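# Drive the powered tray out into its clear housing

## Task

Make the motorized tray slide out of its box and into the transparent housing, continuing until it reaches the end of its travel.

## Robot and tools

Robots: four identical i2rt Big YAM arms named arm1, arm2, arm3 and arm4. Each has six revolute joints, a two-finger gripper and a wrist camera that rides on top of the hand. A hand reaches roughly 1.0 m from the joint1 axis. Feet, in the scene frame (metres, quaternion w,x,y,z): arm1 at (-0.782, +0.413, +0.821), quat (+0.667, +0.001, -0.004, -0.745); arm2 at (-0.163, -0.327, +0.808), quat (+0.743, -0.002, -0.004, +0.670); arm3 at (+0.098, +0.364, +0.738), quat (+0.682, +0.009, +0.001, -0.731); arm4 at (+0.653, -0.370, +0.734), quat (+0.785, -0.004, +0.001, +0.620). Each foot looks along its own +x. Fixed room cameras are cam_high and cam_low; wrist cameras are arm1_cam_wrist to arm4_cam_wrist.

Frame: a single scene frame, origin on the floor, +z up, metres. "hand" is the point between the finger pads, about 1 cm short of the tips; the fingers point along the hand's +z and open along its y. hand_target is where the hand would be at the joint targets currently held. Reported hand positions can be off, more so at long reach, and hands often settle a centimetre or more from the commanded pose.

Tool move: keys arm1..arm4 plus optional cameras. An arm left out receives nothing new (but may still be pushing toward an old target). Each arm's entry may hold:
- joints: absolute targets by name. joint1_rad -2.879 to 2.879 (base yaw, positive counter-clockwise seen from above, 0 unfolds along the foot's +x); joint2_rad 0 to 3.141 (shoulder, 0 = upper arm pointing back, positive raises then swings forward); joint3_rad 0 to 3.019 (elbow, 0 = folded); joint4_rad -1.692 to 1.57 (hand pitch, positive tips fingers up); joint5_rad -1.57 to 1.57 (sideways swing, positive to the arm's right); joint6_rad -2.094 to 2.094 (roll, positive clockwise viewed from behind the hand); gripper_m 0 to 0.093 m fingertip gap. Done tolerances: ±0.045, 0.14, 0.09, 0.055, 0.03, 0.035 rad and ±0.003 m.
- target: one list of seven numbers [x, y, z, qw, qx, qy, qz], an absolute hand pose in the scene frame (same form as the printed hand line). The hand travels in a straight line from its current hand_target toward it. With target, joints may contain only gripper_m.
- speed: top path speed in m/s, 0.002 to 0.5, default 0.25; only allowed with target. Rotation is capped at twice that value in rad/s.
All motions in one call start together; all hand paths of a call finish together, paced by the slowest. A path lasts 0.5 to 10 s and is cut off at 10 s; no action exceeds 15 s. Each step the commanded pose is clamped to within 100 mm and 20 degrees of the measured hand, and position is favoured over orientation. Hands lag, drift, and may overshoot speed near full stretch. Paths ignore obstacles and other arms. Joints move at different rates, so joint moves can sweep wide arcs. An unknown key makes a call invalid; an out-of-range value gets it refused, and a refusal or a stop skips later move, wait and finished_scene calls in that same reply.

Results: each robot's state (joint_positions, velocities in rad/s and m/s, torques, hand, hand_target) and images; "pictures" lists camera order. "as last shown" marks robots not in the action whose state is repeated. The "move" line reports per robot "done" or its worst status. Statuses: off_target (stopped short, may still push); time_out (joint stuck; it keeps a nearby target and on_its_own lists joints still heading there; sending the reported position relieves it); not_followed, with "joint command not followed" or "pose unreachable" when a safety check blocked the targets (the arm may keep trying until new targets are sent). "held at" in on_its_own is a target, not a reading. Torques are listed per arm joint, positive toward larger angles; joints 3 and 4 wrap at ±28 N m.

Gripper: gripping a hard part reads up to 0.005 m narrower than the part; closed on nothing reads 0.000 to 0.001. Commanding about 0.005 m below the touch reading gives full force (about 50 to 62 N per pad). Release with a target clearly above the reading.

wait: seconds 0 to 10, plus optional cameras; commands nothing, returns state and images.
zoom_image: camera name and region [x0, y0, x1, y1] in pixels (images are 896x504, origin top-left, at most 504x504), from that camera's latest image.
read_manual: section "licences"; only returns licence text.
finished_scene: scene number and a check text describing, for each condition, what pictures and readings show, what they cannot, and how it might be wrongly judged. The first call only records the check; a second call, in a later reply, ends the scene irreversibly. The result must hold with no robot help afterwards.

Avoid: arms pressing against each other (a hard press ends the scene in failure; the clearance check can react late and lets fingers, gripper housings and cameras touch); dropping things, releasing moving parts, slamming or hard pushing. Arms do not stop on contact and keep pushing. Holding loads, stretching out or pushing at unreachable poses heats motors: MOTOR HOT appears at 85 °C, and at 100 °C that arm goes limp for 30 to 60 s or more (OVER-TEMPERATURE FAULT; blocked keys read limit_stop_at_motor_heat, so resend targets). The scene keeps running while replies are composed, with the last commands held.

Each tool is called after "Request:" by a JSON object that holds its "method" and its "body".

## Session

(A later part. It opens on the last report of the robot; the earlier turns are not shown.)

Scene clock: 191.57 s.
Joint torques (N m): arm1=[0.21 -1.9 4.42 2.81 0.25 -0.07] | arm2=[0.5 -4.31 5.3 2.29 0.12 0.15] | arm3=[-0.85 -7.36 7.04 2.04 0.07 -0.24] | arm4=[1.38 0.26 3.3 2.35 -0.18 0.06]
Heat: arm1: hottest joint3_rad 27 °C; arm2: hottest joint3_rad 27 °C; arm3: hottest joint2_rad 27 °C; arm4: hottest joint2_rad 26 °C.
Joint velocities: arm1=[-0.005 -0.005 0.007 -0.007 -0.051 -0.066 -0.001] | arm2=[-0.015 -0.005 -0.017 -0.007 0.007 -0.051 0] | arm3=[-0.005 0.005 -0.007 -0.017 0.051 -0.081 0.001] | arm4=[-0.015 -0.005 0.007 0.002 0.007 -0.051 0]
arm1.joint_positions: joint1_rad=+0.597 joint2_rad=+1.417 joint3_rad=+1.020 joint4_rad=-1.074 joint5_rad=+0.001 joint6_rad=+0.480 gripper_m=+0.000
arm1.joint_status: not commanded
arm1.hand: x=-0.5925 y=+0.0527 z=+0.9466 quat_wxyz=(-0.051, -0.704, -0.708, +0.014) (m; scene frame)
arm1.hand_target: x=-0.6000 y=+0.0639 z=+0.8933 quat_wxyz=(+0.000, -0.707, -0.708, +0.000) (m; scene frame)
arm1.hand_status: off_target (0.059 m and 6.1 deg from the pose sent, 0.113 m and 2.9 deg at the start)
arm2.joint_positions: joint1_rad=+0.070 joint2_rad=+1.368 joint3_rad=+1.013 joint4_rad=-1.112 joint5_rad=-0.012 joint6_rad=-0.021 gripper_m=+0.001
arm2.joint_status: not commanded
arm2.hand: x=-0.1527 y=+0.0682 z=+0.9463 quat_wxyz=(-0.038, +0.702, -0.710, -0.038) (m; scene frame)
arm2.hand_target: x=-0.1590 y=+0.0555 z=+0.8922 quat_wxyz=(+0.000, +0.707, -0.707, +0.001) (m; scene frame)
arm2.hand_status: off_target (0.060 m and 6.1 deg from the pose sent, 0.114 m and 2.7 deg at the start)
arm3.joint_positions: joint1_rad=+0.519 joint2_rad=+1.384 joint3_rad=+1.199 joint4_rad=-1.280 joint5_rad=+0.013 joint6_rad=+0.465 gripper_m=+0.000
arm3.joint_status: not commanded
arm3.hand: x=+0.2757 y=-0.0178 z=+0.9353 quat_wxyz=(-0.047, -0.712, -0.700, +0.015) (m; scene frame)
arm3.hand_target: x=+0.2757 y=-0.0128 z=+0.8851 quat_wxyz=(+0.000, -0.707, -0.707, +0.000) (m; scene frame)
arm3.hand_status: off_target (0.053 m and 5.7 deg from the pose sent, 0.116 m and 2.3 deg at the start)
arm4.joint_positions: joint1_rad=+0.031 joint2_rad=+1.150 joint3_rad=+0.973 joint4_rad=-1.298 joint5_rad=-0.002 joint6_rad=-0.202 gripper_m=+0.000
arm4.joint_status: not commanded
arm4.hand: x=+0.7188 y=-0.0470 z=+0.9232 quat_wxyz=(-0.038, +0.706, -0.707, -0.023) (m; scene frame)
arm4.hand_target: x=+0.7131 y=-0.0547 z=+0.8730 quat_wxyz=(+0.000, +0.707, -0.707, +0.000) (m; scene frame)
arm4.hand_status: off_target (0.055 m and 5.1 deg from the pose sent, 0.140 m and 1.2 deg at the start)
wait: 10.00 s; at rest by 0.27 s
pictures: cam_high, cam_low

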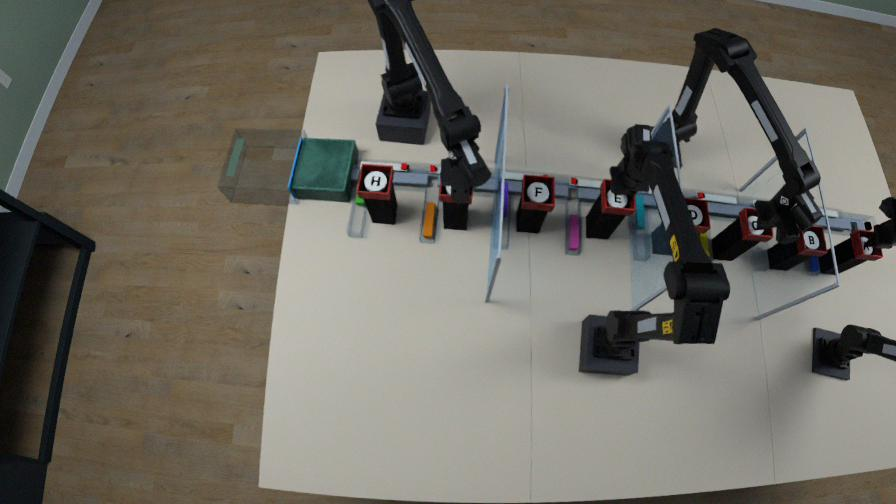

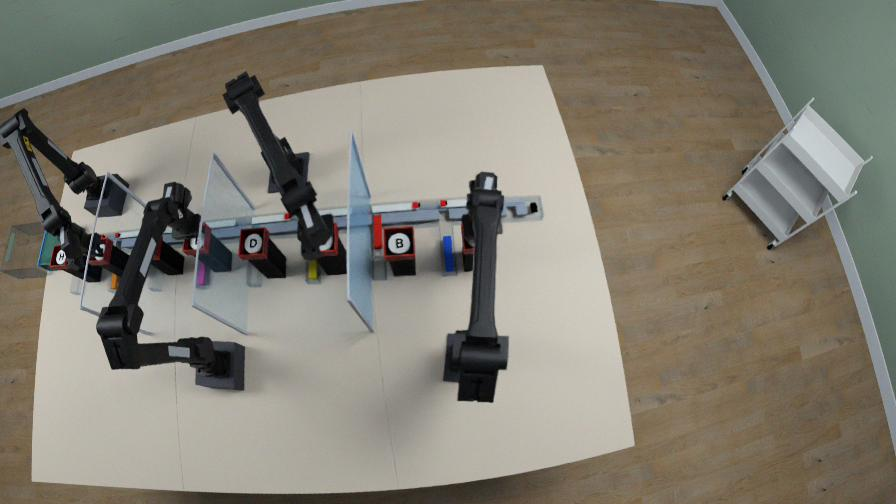

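Request:
{"method": "wait", "body": {"seconds": 10, "cameras": ["cam_high", "cam_low"]}}

Request:
{"method": "zoom_image", "body": {"camera": "cam_high", "region": [340, 140, 500, 240]}}

Request:
{"method": "zoom_image", "body": {"camera": "cam_low", "region": [410, 180, 570, 280]}}

Request:
{"method": "zoom_image", "body": {"camera": "cam_high", "region": [500, 150, 660, 250]}}

Scene clock: 202.27 s.
Joint torques (N m): arm1=[0.15 -2.02 4.4 2.8 0.26 -0.05] | arm2=[1.2 -4.01 5.35 2.25 0.11 0.19] | arm3=[-0.79 -7.41 7.04 2.07 0.06 -0.22] | arm4=[1.38 0.26 3.3 2.35 -0.17 0.06]
Heat: arm1: hottest joint3_rad 27 °C; arm2: hottest joint3_rad 27 °C; arm3: hottest joint2_rad 27 °C; arm4: hottest joint2_rad 26 °C.
Joint velocities: arm1=[-0.005 -0.015 0.002 0.007 -0.037 0.022 0] | arm2=[0.005 -0.015 0.007 0.002 -0.051 -0.051 0] | arm3=[0.005 -0.015 -0.007 0.002 -0.051 0.007 0] | arm4=[-0.005 -0.015 -0.002 -0.027 0.022 0.081 -0.001]
arm1.joint_positions: joint1_rad=+0.597 joint2_rad=+1.417 joint3_rad=+1.020 joint4_rad=-1.074 joint5_rad=+0.001 joint6_rad=+0.480 gripper_m=+0.000
arm1.joint_status: not commanded
arm1.hand: x=-0.5925 y=+0.0527 z=+0.9466 quat_wxyz=(-0.051, -0.704, -0.708, +0.014) (m; scene frame)
arm1.hand_target: x=-0.6000 y=+0.0639 z=+0.8933 quat_wxyz=(+0.000, -0.707, -0.708, +0.000) (m; scene frame)
arm1.hand_status: off_target (0.059 m and 6.1 deg from the pose sent, 0.113 m and 2.9 deg at the start)
arm2.joint_positions: joint1_rad=+0.070 joint2_rad=+1.368 joint3_rad=+1.013 joint4_rad=-1.112 joint5_rad=-0.012 joint6_rad=-0.021 gripper_m=+0.001
arm2.joint_status: not commanded
arm2.hand: x=-0.1527 y=+0.0682 z=+0.9463 quat_wxyz=(-0.038, +0.702, -0.710, -0.038) (m; scene frame)
arm2.hand_target: x=-0.1590 y=+0.0555 z=+0.8922 quat_wxyz=(+0.000, +0.707, -0.707, +0.001) (m; scene frame)
arm2.hand_status: off_target (0.060 m and 6.1 deg from the pose sent, 0.114 m and 2.7 deg at the start)
arm3.joint_positions: joint1_rad=+0.519 joint2_rad=+1.384 joint3_rad=+1.199 joint4_rad=-1.280 joint5_rad=+0.013 joint6_rad=+0.465 gripper_m=+0.000
arm3.joint_status: not commanded
arm3.hand: x=+0.2757 y=-0.0178 z=+0.9353 quat_wxyz=(-0.047, -0.712, -0.700, +0.015) (m; scene frame)
arm3.hand_target: x=+0.2757 y=-0.0128 z=+0.8851 quat_wxyz=(+0.000, -0.707, -0.707, +0.000) (m; scene frame)
arm3.hand_status: off_target (0.053 m and 5.7 deg from the pose sent, 0.116 m and 2.3 deg at the start)
arm4.joint_positions: joint1_rad=+0.031 joint2_rad=+1.150 joint3_rad=+0.973 joint4_rad=-1.298 joint5_rad=-0.002 joint6_rad=-0.202 gripper_m=+0.000
arm4.joint_status: not commanded
arm4.hand: x=+0.7188 y=-0.0470 z=+0.9232 quat_wxyz=(-0.038, +0.706, -0.707, -0.023) (m; scene frame)
arm4.hand_target: x=+0.7131 y=-0.0547 z=+0.8730 quat_wxyz=(+0.000, +0.707, -0.707, +0.000) (m; scene frame)
arm4.hand_status: off_target (0.055 m and 5.1 deg from the pose sent, 0.140 m and 1.2 deg at the start)
wait: 10.00 s; at rest from the start
pictures: cam_high, cam_low

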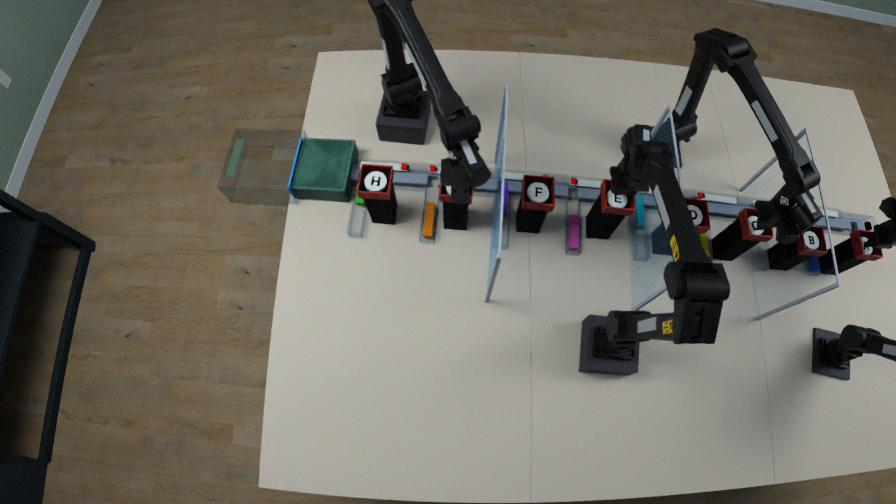

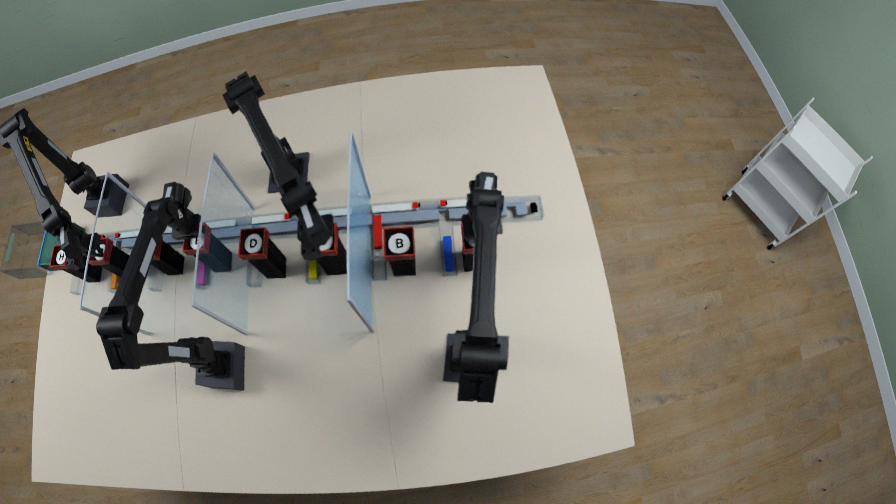

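Scaled by 3.150 from the camera's 896x504 image, which has a finer 1280x720 frame.

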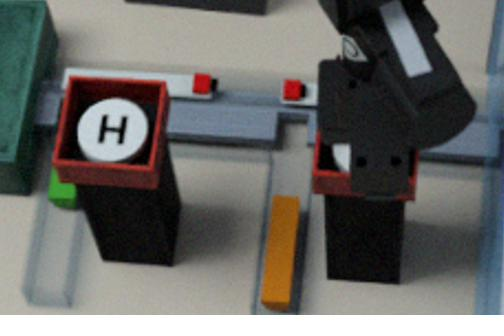

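Scaled by 3.150 from the camera's 896x504 image, which has a finer 1280x720 frame.

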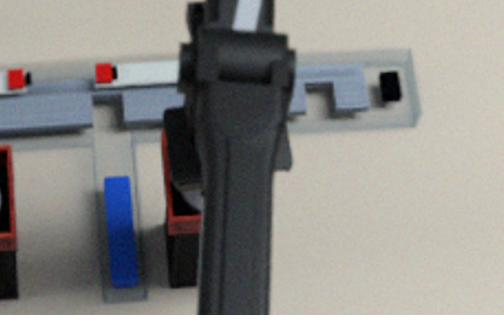

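Scaled by 3.150 from the camera's 896x504 image, which has a finer 1280x720 frame.

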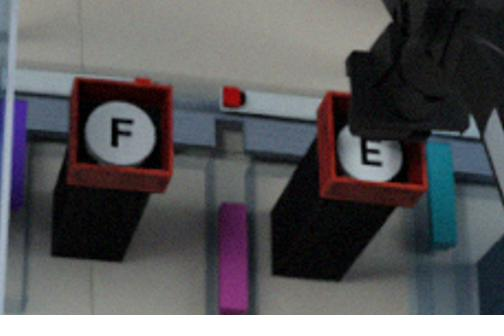

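Request:
{"method": "move", "body": {"arm1": {"target": [-0.588, 0.045, 1.005, 0, 0.7071, 0.7071, 0], "speed": 0.5}, "arm2": {"target": [-0.165, 0.075, 1.005, 0, 0.7071, -0.7071, 0], "speed": 0.5}, "arm4": {"target": [0.719, -0.048, 1.0, 0, 0.7071, -0.7071, 0], "speed": 0.5}, "cameras": ["cam_high", "cam_low"]}}

Request:
{"method": "zoom_image", "body": {"camera": "cam_high", "region": [340, 140, 500, 240]}}

Scene clock: 204.90 s.
Joint torques (N m): arm1=[0.67 -8.41 11.52 0.42 0.2 -0.01] | arm2=[0.79 -10.52 13.75 -0.28 0 0.23] | arm3=[-0.73 -7.53 6.99 2.04 0.06 -0.24] | arm4=[0.26 -5.54 16.06 -0.49 -0.18 -0.12]
Heat: arm1: hottest joint3_rad 27 °C; arm2: hottest joint3_rad 27 °C; arm3: hottest joint2_rad 27 °C; arm4: hottest joint2_rad 26 °C.
move: arm1 off_target; arm2 off_target; arm4 off_target
Joint velocities: arm1=[-0.005 -0.005 0.002 -0.022 0.007 -0.037 0.002] | arm2=[-0.005 -0.015 -0.002 -0.002 0.007 -0.037 0] | arm3=[-0.015 -0.015 -0.002 -0.007 -0.007 0.051 -0.001] | arm4=[-0.015 -0.015 0.002 0.002 0.022 0.051 0]
arm1.joint_positions: joint1_rad=+0.597 joint2_rad=+1.443 joint3_rad=+1.174 joint4_rad=-1.339 joint5_rad=+0.001 joint6_rad=+0.482 gripper_m=+0.000
arm1.joint_status: not commanded
arm1.hand: x=-0.5965 y=+0.0599 z=+0.9913 quat_wxyz=(+0.014, -0.705, -0.709, -0.006) (m; scene frame)
arm1.hand_target: x=-0.5880 y=+0.0448 z=+1.0051 quat_wxyz=(+0.000, -0.708, -0.707, -0.001) (m; scene frame)
arm1.hand_status: off_target (0.022 m and 1.8 deg from the pose sent, 0.059 m and 6.1 deg at the start)
arm2.joint_positions: joint1_rad=+0.084 joint2_rad=+1.384 joint3_rad=+1.174 joint4_rad=-1.368 joint5_rad=-0.011 joint6_rad=-0.013 gripper_m=+0.001
arm2.joint_status: not commanded
arm2.hand: x=-0.1587 y=+0.0625 z=+0.9985 quat_wxyz=(+0.002, +0.705, -0.709, +0.001) (m; scene frame)
arm2.hand_target: x=-0.1650 y=+0.0752 z=+1.0051 quat_wxyz=(+0.000, +0.707, -0.707, -0.001) (m; scene frame)
arm2.hand_status: off_target (0.015 m and 0.4 deg from the pose sent, 0.060 m and 6.1 deg at the start)
arm3.joint_positions: joint1_rad=+0.519 joint2_rad=+1.384 joint3_rad=+1.199 joint4_rad=-1.280 joint5_rad=+0.013 joint6_rad=+0.465 gripper_m=+0.000
arm3.joint_status: not commanded
arm3.hand: x=+0.2757 y=-0.0178 z=+0.9353 quat_wxyz=(-0.047, -0.712, -0.700, +0.015) (m; scene frame)
arm3.hand_target: x=+0.2757 y=-0.0128 z=+0.8851 quat_wxyz=(+0.000, -0.707, -0.707, +0.000) (m; scene frame)
arm3.hand_status: not commanded
arm4.joint_positions: joint1_rad=+0.031 joint2_rad=+1.174 joint3_rad=+1.135 joint4_rad=-1.570 joint5_rad=-0.002 joint6_rad=-0.202 gripper_m=+0.000
arm4.joint_status: not commanded
arm4.hand: x=+0.7150 y=-0.0644 z=+0.9770 quat_wxyz=(+0.018, +0.706, -0.708, +0.014) (m; scene frame)
arm4.hand_target: x=+0.7188 y=-0.0490 z=+0.9993 quat_wxyz=(+0.000, +0.707, -0.707, +0.000) (m; scene frame)
arm4.hand_status: off_target (0.029 m and 2.6 deg from the pose sent, 0.077 m and 5.1 deg at the start)
pictures: cam_high, cam_low

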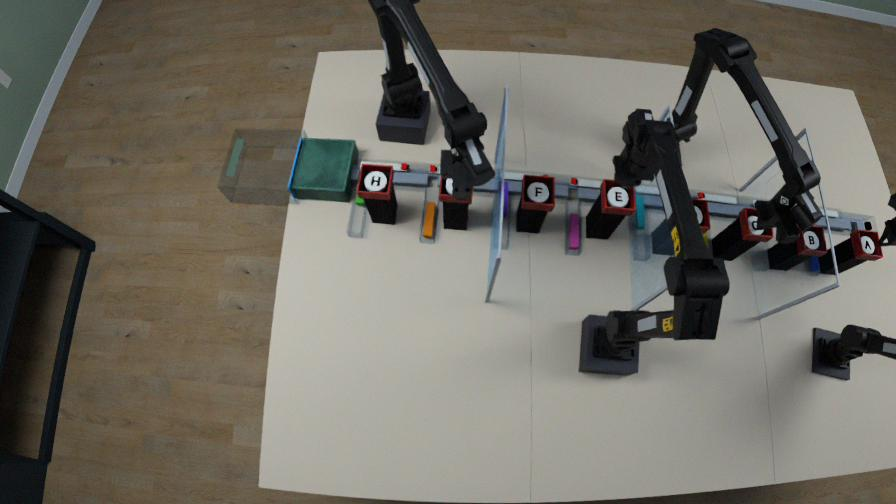

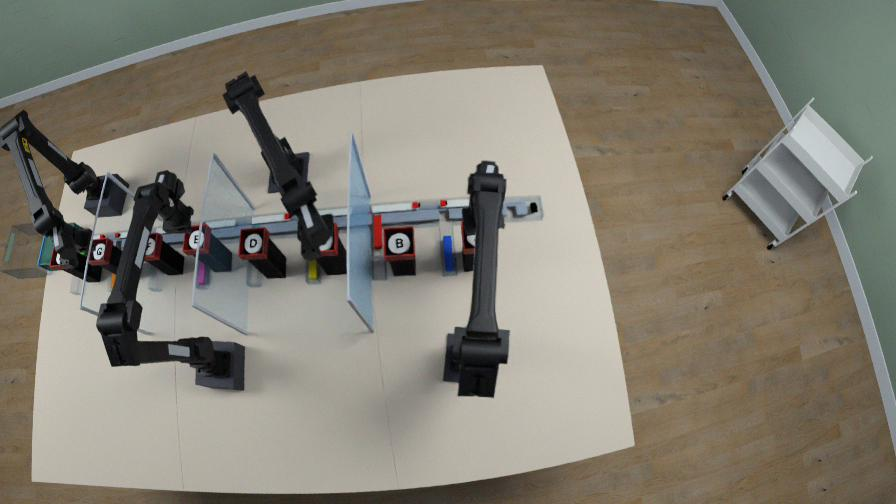

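Scaled by 3.150 from the camera's 896x504 image, which has a finer 1280x720 frame.

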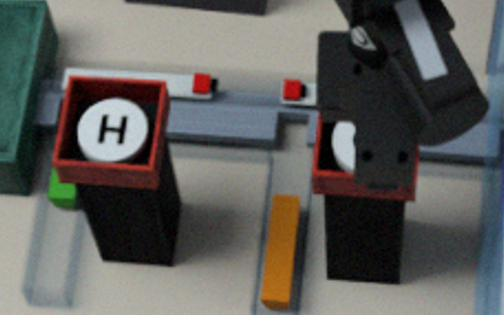

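Request:
{"method": "move", "body": {"arm1": {"target": [-0.827, 0.048, 1.01, 0, 0.7071, 0.7071, 0], "speed": 0.5}, "arm2": {"target": [-0.398, 0.08, 1.005, 0, 0.7071, -0.7071, 0], "speed": 0.5}, "arm4": {"target": [0.490, -0.042, 1.0, 0, 0.7071, -0.7071, 0], "speed": 0.5}, "cameras": ["arm1_cam_wrist", "arm2_cam_wrist", "arm4_cam_wrist"]}}

Scene clock: 206.80 s.
Joint torques (N m): arm1=[-0.09 -7.06 9.13 0.61 -0.11 -0.19] | arm2=[-0.73 -13.92 14.08 -0.34 0.15 0.23] | arm3=[-0.73 -7.36 7.04 2.07 0.06 -0.23] | arm4=[0.97 -6.89 16.28 -0.1 0.07 0.07]
Heat: arm1: hottest joint3_rad 27 °C; arm2: hottest joint3_rad 27 °C; arm3: hottest joint2_rad 27 °C; arm4: hottest joint3_rad 27 °C.
move: arm1 done; arm2 off_target; arm4 off_target
Joint velocities: arm1=[-0.024 -0.005 -0.012 -0.002 -0.066 -0.022 -0.001] | arm2=[-0.005 -0.015 -0.022 -0.012 -0.051 -0.007 0] | arm3=[-0.005 -0.005 -0.002 0.002 0.066 0.066 0] | arm4=[-0.005 0.015 -0.017 0.017 0.007 0.007 0]
arm1.joint_positions: joint1_rad=+0.002 joint2_rad=+1.309 joint3_rad=+1.088 joint4_rad=-1.349 joint5_rad=-0.004 joint6_rad=-0.105 gripper_m=+0.000
arm1.joint_status: not commanded
arm1.hand: x=-0.8219 y=+0.0534 z=+1.0065 quat_wxyz=(-0.006, -0.708, -0.706, -0.002) (m; scene frame)
arm1.hand_target: x=-0.8237 y=+0.0492 z=+1.0100 quat_wxyz=(-0.008, -0.707, -0.707, -0.003) (m; scene frame)
arm1.hand_status: done (0.008 m and 0.7 deg from the pose sent, 0.232 m and 1.8 deg at the start; pose on its path clipped on 3 of 52 steps)
arm2.joint_positions: joint1_rad=+0.617 joint2_rad=+1.555 joint3_rad=+1.366 joint4_rad=-1.385 joint5_rad=-0.005 joint6_rad=+0.505 gripper_m=+0.001
arm2.joint_status: not commanded
arm2.hand: x=-0.3905 y=+0.0711 z=+0.9989 quat_wxyz=(-0.001, +0.710, -0.704, +0.003) (m; scene frame)
arm2.hand_target: x=-0.3972 y=+0.0830 z=+1.0042 quat_wxyz=(-0.004, +0.707, -0.707, +0.001) (m; scene frame)
arm2.hand_status: off_target (0.013 m and 0.7 deg from the pose sent, 0.240 m and 0.4 deg at the start; pose on its path clipped on 6 of 52 steps)
arm3: as last shown
arm4.joint_positions: joint1_rad=+0.697 joint2_rad=+1.264 joint3_rad=+1.213 joint4_rad=-1.558 joint5_rad=-0.006 joint6_rad=+0.458 gripper_m=+0.000
arm4.joint_status: not commanded
arm4.hand: x=+0.4978 y=-0.0608 z=+0.9774 quat_wxyz=(+0.011, +0.709, -0.705, +0.022) (m; scene frame)
arm4.hand_target: x=+0.4874 y=-0.0436 z=+0.9998 quat_wxyz=(+0.000, +0.707, -0.707, -0.006) (m; scene frame)
arm4.hand_status: off_target (0.030 m and 2.8 deg from the pose sent, 0.227 m and 2.6 deg at the start)
pictures: arm1_cam_wrist, arm2_cam_wrist, arm4_cam_wrist
camera_calibration:
arm1_cam_wrist: T_world_to_cam=[[-0.999606, 0.000715403, -0.0280541, -0.792823], [-0.0163718, 0.797063, 0.603674, -0.662067], [0.0227928, 0.603895, -0.796738, 0.909337], [0, 0, 0, 1]] pos_world=[-0.824076, -0.0208683, 1.10193]
arm2_cam_wrist: T_world_to_cam=[[0.999682, 0.01656, 0.0190075, 0.368349], [0.00201535, -0.804067, 0.594536, -0.531789], [0.0251288, -0.594309, -0.803844, 0.982696], [0, 0, 0, 1]] pos_world=[-0.391854, 0.150331, 1.0991]
arm4_cam_wrist: T_world_to_cam=[[0.999641, 0.0082955, 0.0254898, -0.523585], [-0.00955935, -0.778067, 0.628108, -0.652037], [0.0250433, -0.628126, -0.777708, 0.83398], [0, 0, 0, 1]] pos_world=[0.496279, 0.0208598, 1.07149]

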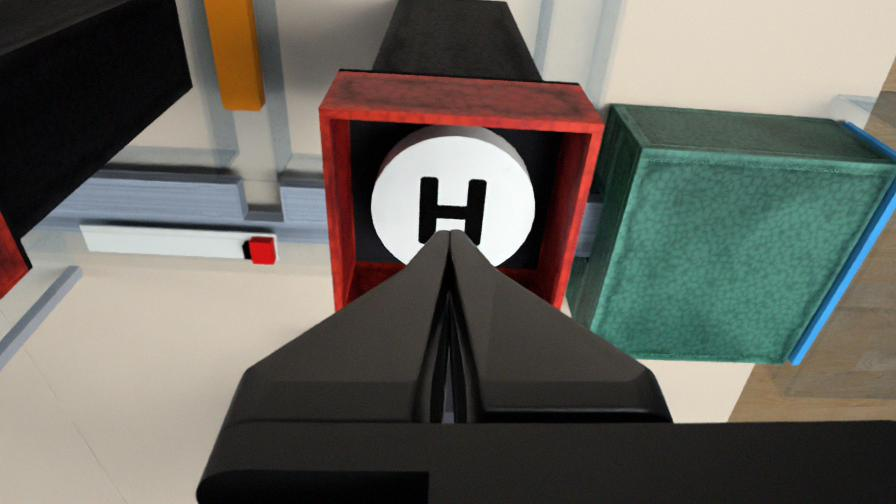

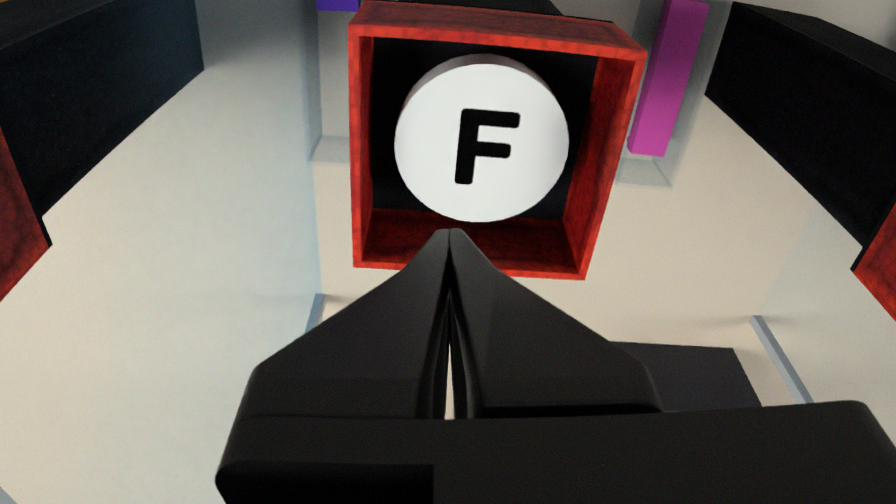

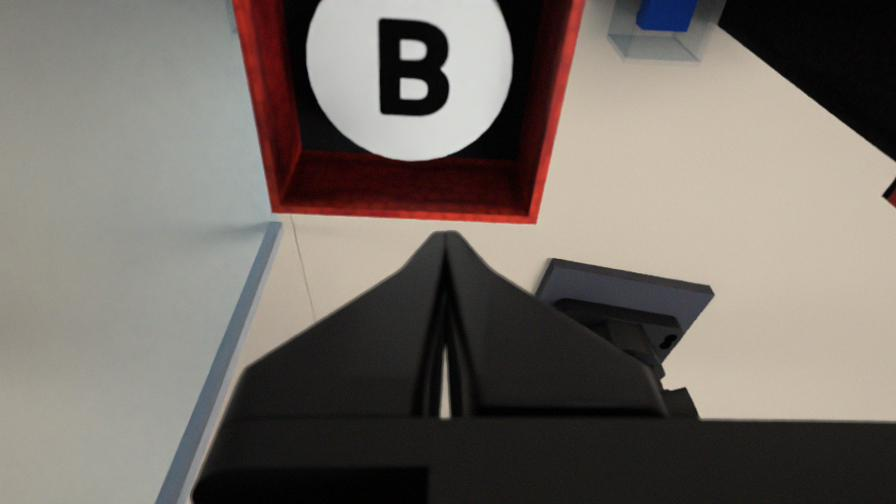

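Request:
{"method": "move", "body": {"arm1": {"target": [-0.823, 0.078, 0.877, 0, 0.7071, 0.7071, 0], "speed": 0.33}, "arm2": {"target": [-0.385, 0.062, 0.869, 0, 0.7071, -0.7071, 0], "speed": 0.33}, "arm4": {"target": [0.486, -0.041, 0.852, 0, 0.7071, -0.7071, 0], "speed": 0.33}, "cameras": ["arm1_cam_wrist", "arm2_cam_wrist", "arm4_cam_wrist", "cam_high", "cam_low"]}}

Request:
{"method": "zoom_image", "body": {"camera": "cam_high", "region": [340, 140, 500, 240]}}

Request:
{"method": "zoom_image", "body": {"camera": "cam_high", "region": [500, 150, 660, 250]}}

Request:
{"method": "zoom_image", "body": {"camera": "cam_low", "region": [300, 180, 460, 280]}}

Scene clock: 208.93 s.
Joint torques (N m): arm1=[-0.15 -0.62 3.36 3.43 0.2 -0.16] | arm2=[-0.73 -8.35 5.41 2.33 -0.13 0.2] | arm3=[-0.79 -7.41 7.02 2.06 0.06 -0.24] | arm4=[1.08 -0.85 3.63 2.54 0.13 0.05]
Heat: arm1: hottest joint3_rad 27 °C; arm2: hottest joint3_rad 27 °C; arm3: hottest joint2_rad 27 °C; arm4: hottest joint3_rad 27 °C.
move: arm1 off_target; arm2 off_target; arm4 off_target
Joint velocities: arm1=[0.005 -0.024 0.007 -0.002 0.037 -0.022 0.001] | arm2=[0.005 -0.015 -0.012 -0.002 -0.037 -0.022 0] | arm3=[0.005 -0.005 -0.022 0.017 -0.051 -0.081 0] | arm4=[0.005 0.005 -0.022 0.007 0.022 0.037 0]
arm1.joint_positions: joint1_rad=+0.002 joint2_rad=+1.278 joint3_rad=+0.848 joint4_rad=-1.054 joint5_rad=+0.003 joint6_rad=-0.106 gripper_m=+0.000
arm1.joint_status: not commanded
arm1.hand: x=-0.8208 y=+0.0694 z=+0.9305 quat_wxyz=(-0.030, -0.707, -0.706, +0.034) (m; scene frame)
arm1.hand_target: x=-0.8215 y=+0.0859 z=+0.8837 quat_wxyz=(+0.000, -0.707, -0.707, +0.000) (m; scene frame)
arm1.hand_status: off_target (0.054 m and 5.2 deg from the pose sent, 0.132 m and 0.7 deg at the start)
arm2.joint_positions: joint1_rad=+0.617 joint2_rad=+1.545 joint3_rad=+1.151 joint4_rad=-1.086 joint5_rad=-0.006 joint6_rad=+0.507 gripper_m=+0.001
arm2.joint_status: not commanded
arm2.hand: x=-0.3882 y=+0.0683 z=+0.9257 quat_wxyz=(-0.014, +0.709, -0.704, -0.042) (m; scene frame)
arm2.hand_target: x=-0.3821 y=+0.0567 z=+0.8735 quat_wxyz=(+0.000, +0.707, -0.707, +0.000) (m; scene frame)
arm2.hand_status: off_target (0.057 m and 5.1 deg from the pose sent, 0.130 m and 0.7 deg at the start)
arm3: as last shown
arm4.joint_positions: joint1_rad=+0.697 joint2_rad=+1.268 joint3_rad=+1.037 joint4_rad=-1.247 joint5_rad=-0.003 joint6_rad=+0.461 gripper_m=+0.000
arm4.joint_status: not commanded
arm4.hand: x=+0.4876 y=-0.0393 z=+0.9107 quat_wxyz=(-0.012, +0.707, -0.706, -0.041) (m; scene frame)
arm4.hand_target: x=+0.4893 y=-0.0471 z=+0.8573 quat_wxyz=(+0.000, +0.707, -0.707, +0.000) (m; scene frame)
arm4.hand_status: off_target (0.059 m and 4.9 deg from the pose sent, 0.127 m and 2.8 deg at the start)
pictures: arm1_cam_wrist, arm2_cam_wrist, arm4_cam_wrist, cam_high, cam_low
camera_calibration:
arm1_cam_wrist: T_world_to_cam=[[-0.999929, -0.00118456, -0.0118586, -0.809078], [-0.00733495, 0.845427, 0.534041, -0.56004], [0.00939295, 0.53409, -0.845375, 0.878244], [0, 0, 0, 1]] pos_world=[-0.821378, 0.00345302, 1.03194]
arm2_cam_wrist: T_world_to_cam=[[0.999525, 0.0158279, -0.0264265, 0.409563], [0.02737, -0.849961, 0.526135, -0.414251], [-0.0141339, -0.526608, -0.849991, 0.945009], [0, 0, 0, 1]] pos_world=[-0.384674, 0.13907, 1.03202]
arm4_cam_wrist: T_world_to_cam=[[0.999517, 0.00612621, -0.0304743, -0.460889], [0.0213472, -0.847912, 0.529707, -0.52173], [-0.0225944, -0.530101, -0.847633, 0.886724], [0, 0, 0, 1]] pos_world=[0.491839, 0.0304955, 1.01394]

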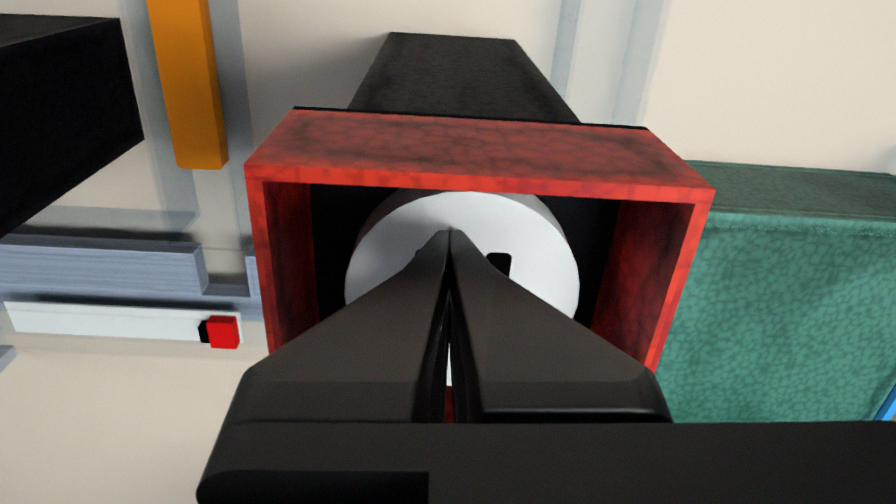

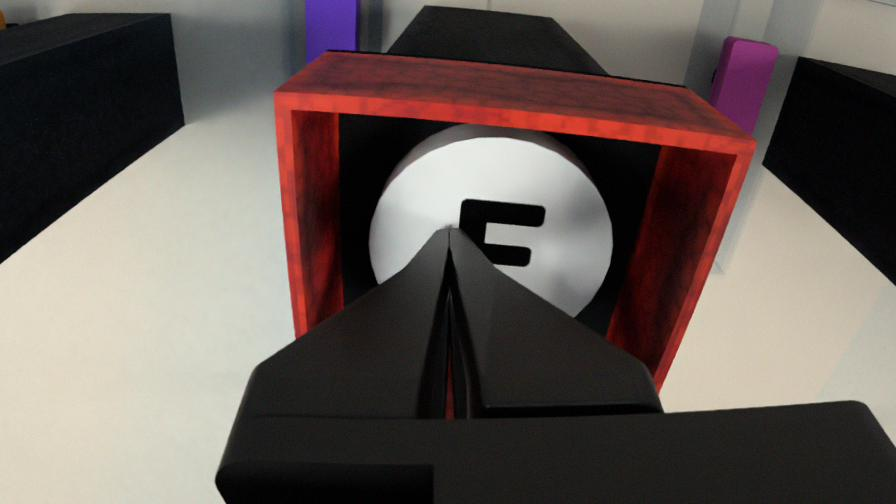

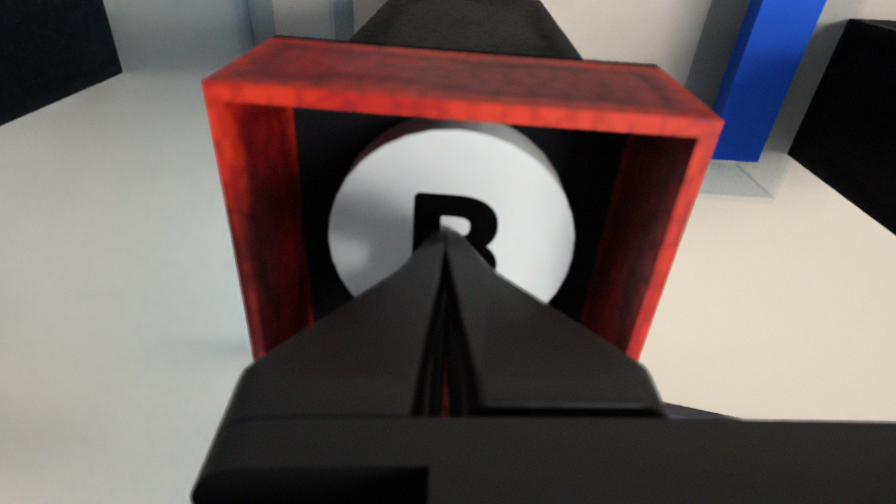

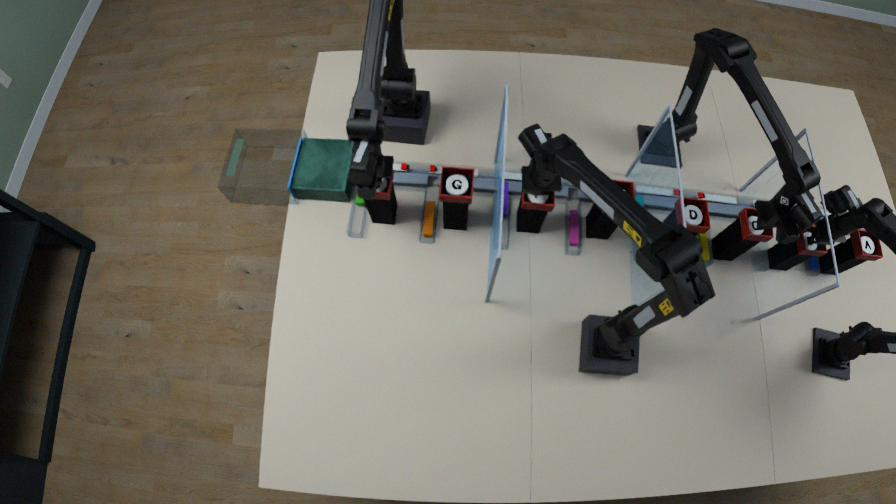

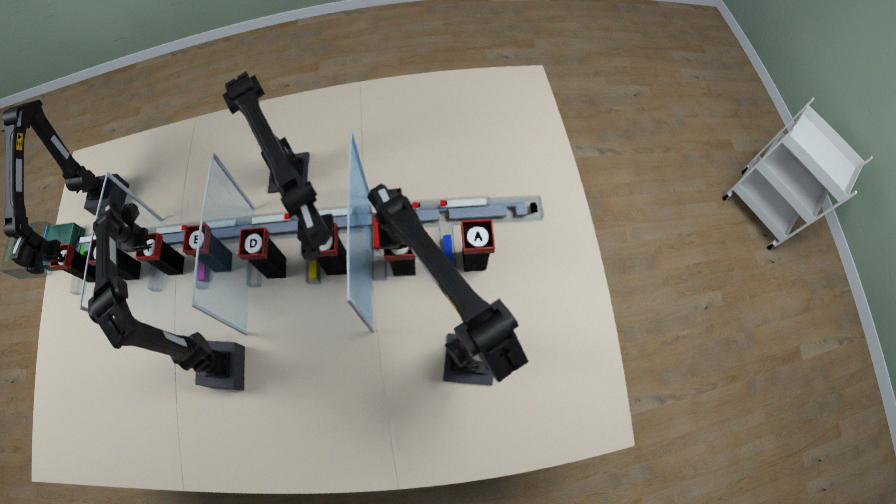

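Scaled by 3.150 from the camera's 896x504 image, which has a finer 1280x720 frame.

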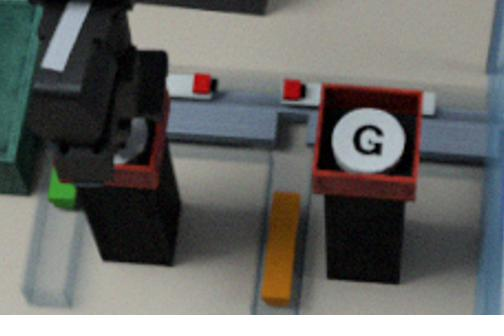

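Scaled by 3.150 from the camera's 896x504 image, which has a finer 1280x720 frame.

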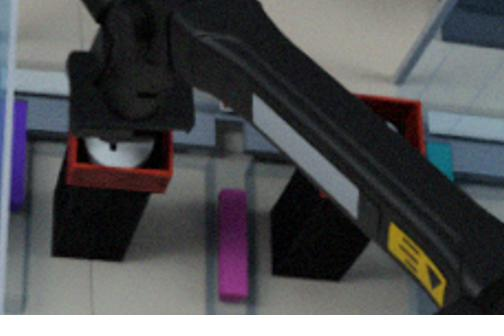

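Scaled by 3.150 from the camera's 896x504 image, which has a finer 1280x720 frame.

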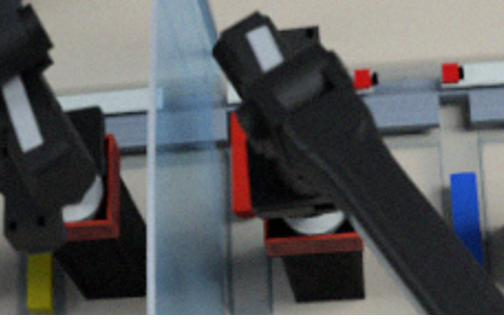

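Request:
{"method": "wait", "body": {"seconds": 8, "cameras": ["cam_high", "cam_low"]}}

Request:
{"method": "zoom_image", "body": {"camera": "cam_high", "region": [340, 140, 500, 240]}}

Request:
{"method": "zoom_image", "body": {"camera": "cam_high", "region": [500, 150, 660, 250]}}

Request:
{"method": "zoom_image", "body": {"camera": "cam_low", "region": [300, 180, 460, 280]}}

Scene clock: 217.13 s.
Joint torques (N m): arm1=[0.09 -0.73 3.37 3.51 0.2 -0.15] | arm2=[-0.44 -8.59 5.49 2.25 -0.14 0.18] | arm3=[-0.79 -7.36 6.99 2.03 0.05 -0.24] | arm4=[1.08 -0.73 3.63 2.55 0.13 0.05]
Heat: arm1: hottest joint3_rad 27 °C; arm2: hottest joint2_rad 27 °C; arm3: hottest joint2_rad 27 °C; arm4: hottest joint3_rad 27 °C.
Joint velocities: arm1=[0.005 -0.005 0.007 0.002 0.037 -0.022 0] | arm2=[0.005 -0.015 0.012 0.002 0.066 -0.007 -0.001] | arm3=[-0.005 0.005 -0.017 -0.002 0.037 -0.022 -0.001] | arm4=[-0.005 -0.005 -0.002 -0.007 0.037 -0.007 0.001]
arm1.joint_positions: joint1_rad=+0.002 joint2_rad=+1.278 joint3_rad=+0.848 joint4_rad=-1.053 joint5_rad=+0.003 joint6_rad=-0.106 gripper_m=+0.000
arm1.joint_status: not commanded
arm1.hand: x=-0.8208 y=+0.0694 z=+0.9304 quat_wxyz=(-0.030, -0.707, -0.706, +0.034) (m; scene frame)
arm1.hand_target: x=-0.8214 y=+0.0860 z=+0.8835 quat_wxyz=(+0.000, -0.707, -0.707, +0.000) (m; scene frame)
arm1.hand_status: off_target (0.054 m and 5.2 deg from the pose sent, 0.132 m and 0.7 deg at the start)
arm2.joint_positions: joint1_rad=+0.617 joint2_rad=+1.544 joint3_rad=+1.150 joint4_rad=-1.085 joint5_rad=-0.006 joint6_rad=+0.507 gripper_m=+0.001
arm2.joint_status: not commanded
arm2.hand: x=-0.3882 y=+0.0682 z=+0.9257 quat_wxyz=(-0.014, +0.709, -0.704, -0.042) (m; scene frame)
arm2.hand_target: x=-0.3821 y=+0.0567 z=+0.8735 quat_wxyz=(+0.000, +0.707, -0.707, +0.000) (m; scene frame)
arm2.hand_status: off_target (0.057 m and 5.1 deg from the pose sent, 0.130 m and 0.7 deg at the start)
arm3.joint_positions: joint1_rad=+0.519 joint2_rad=+1.384 joint3_rad=+1.199 joint4_rad=-1.280 joint5_rad=+0.013 joint6_rad=+0.465 gripper_m=+0.000
arm3.joint_status: not commanded
arm3.hand: x=+0.2757 y=-0.0178 z=+0.9353 quat_wxyz=(-0.047, -0.712, -0.700, +0.015) (m; scene frame)
arm3.hand_target: x=+0.2757 y=-0.0128 z=+0.8851 quat_wxyz=(+0.000, -0.707, -0.707, +0.000) (m; scene frame)
arm3.hand_status: not commanded
arm4.joint_positions: joint1_rad=+0.697 joint2_rad=+1.268 joint3_rad=+1.037 joint4_rad=-1.247 joint5_rad=-0.003 joint6_rad=+0.461 gripper_m=+0.000
arm4.joint_status: not commanded
arm4.hand: x=+0.4877 y=-0.0394 z=+0.9106 quat_wxyz=(-0.012, +0.707, -0.706, -0.041) (m; scene frame)
arm4.hand_target: x=+0.4893 y=-0.0473 z=+0.8572 quat_wxyz=(+0.000, +0.707, -0.707, +0.001) (m; scene frame)
arm4.hand_status: off_target (0.059 m and 4.9 deg from the pose sent, 0.127 m and 2.8 deg at the start)
wait: 8.00 s; at rest by 0.07 s
pictures: cam_high, cam_low

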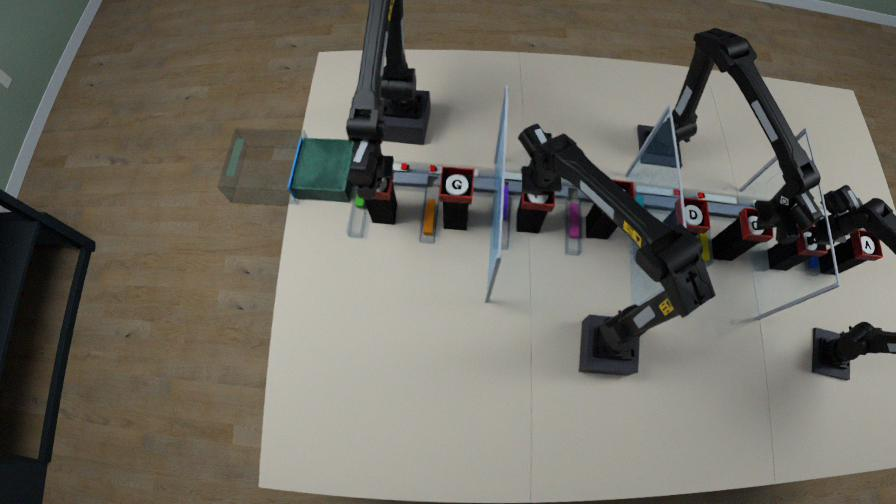

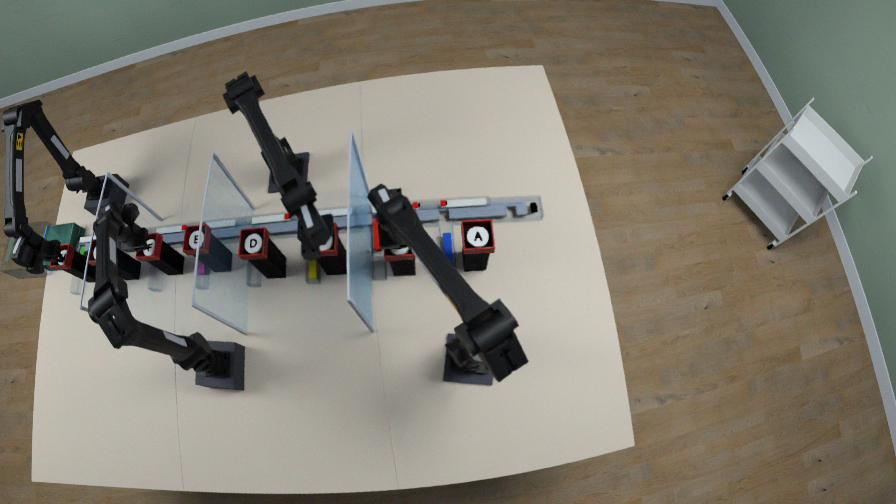

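Scaled by 3.150 from the camera's 896x504 image, which has a finer 1280x720 frame.

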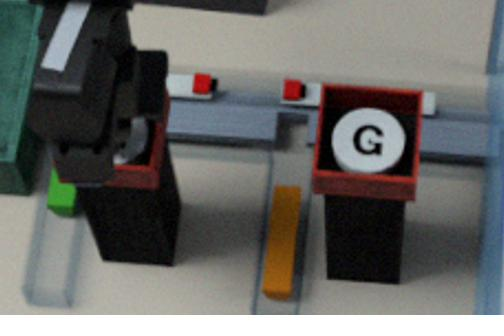

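Scaled by 3.150 from the camera's 896x504 image, which has a finer 1280x720 frame.

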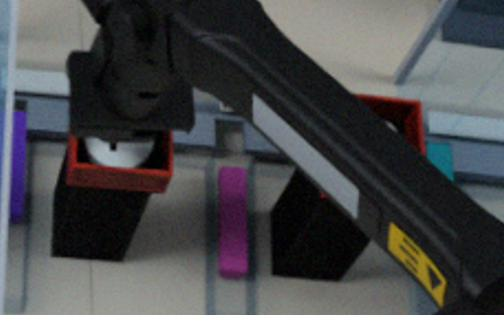

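Scaled by 3.150 from the camera's 896x504 image, which has a finer 1280x720 frame.

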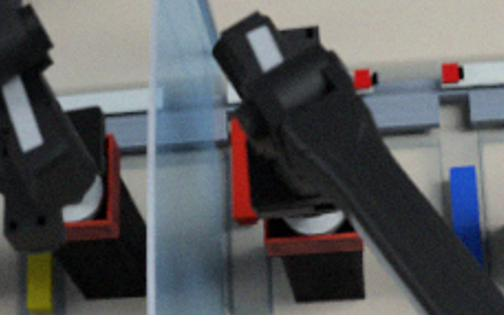

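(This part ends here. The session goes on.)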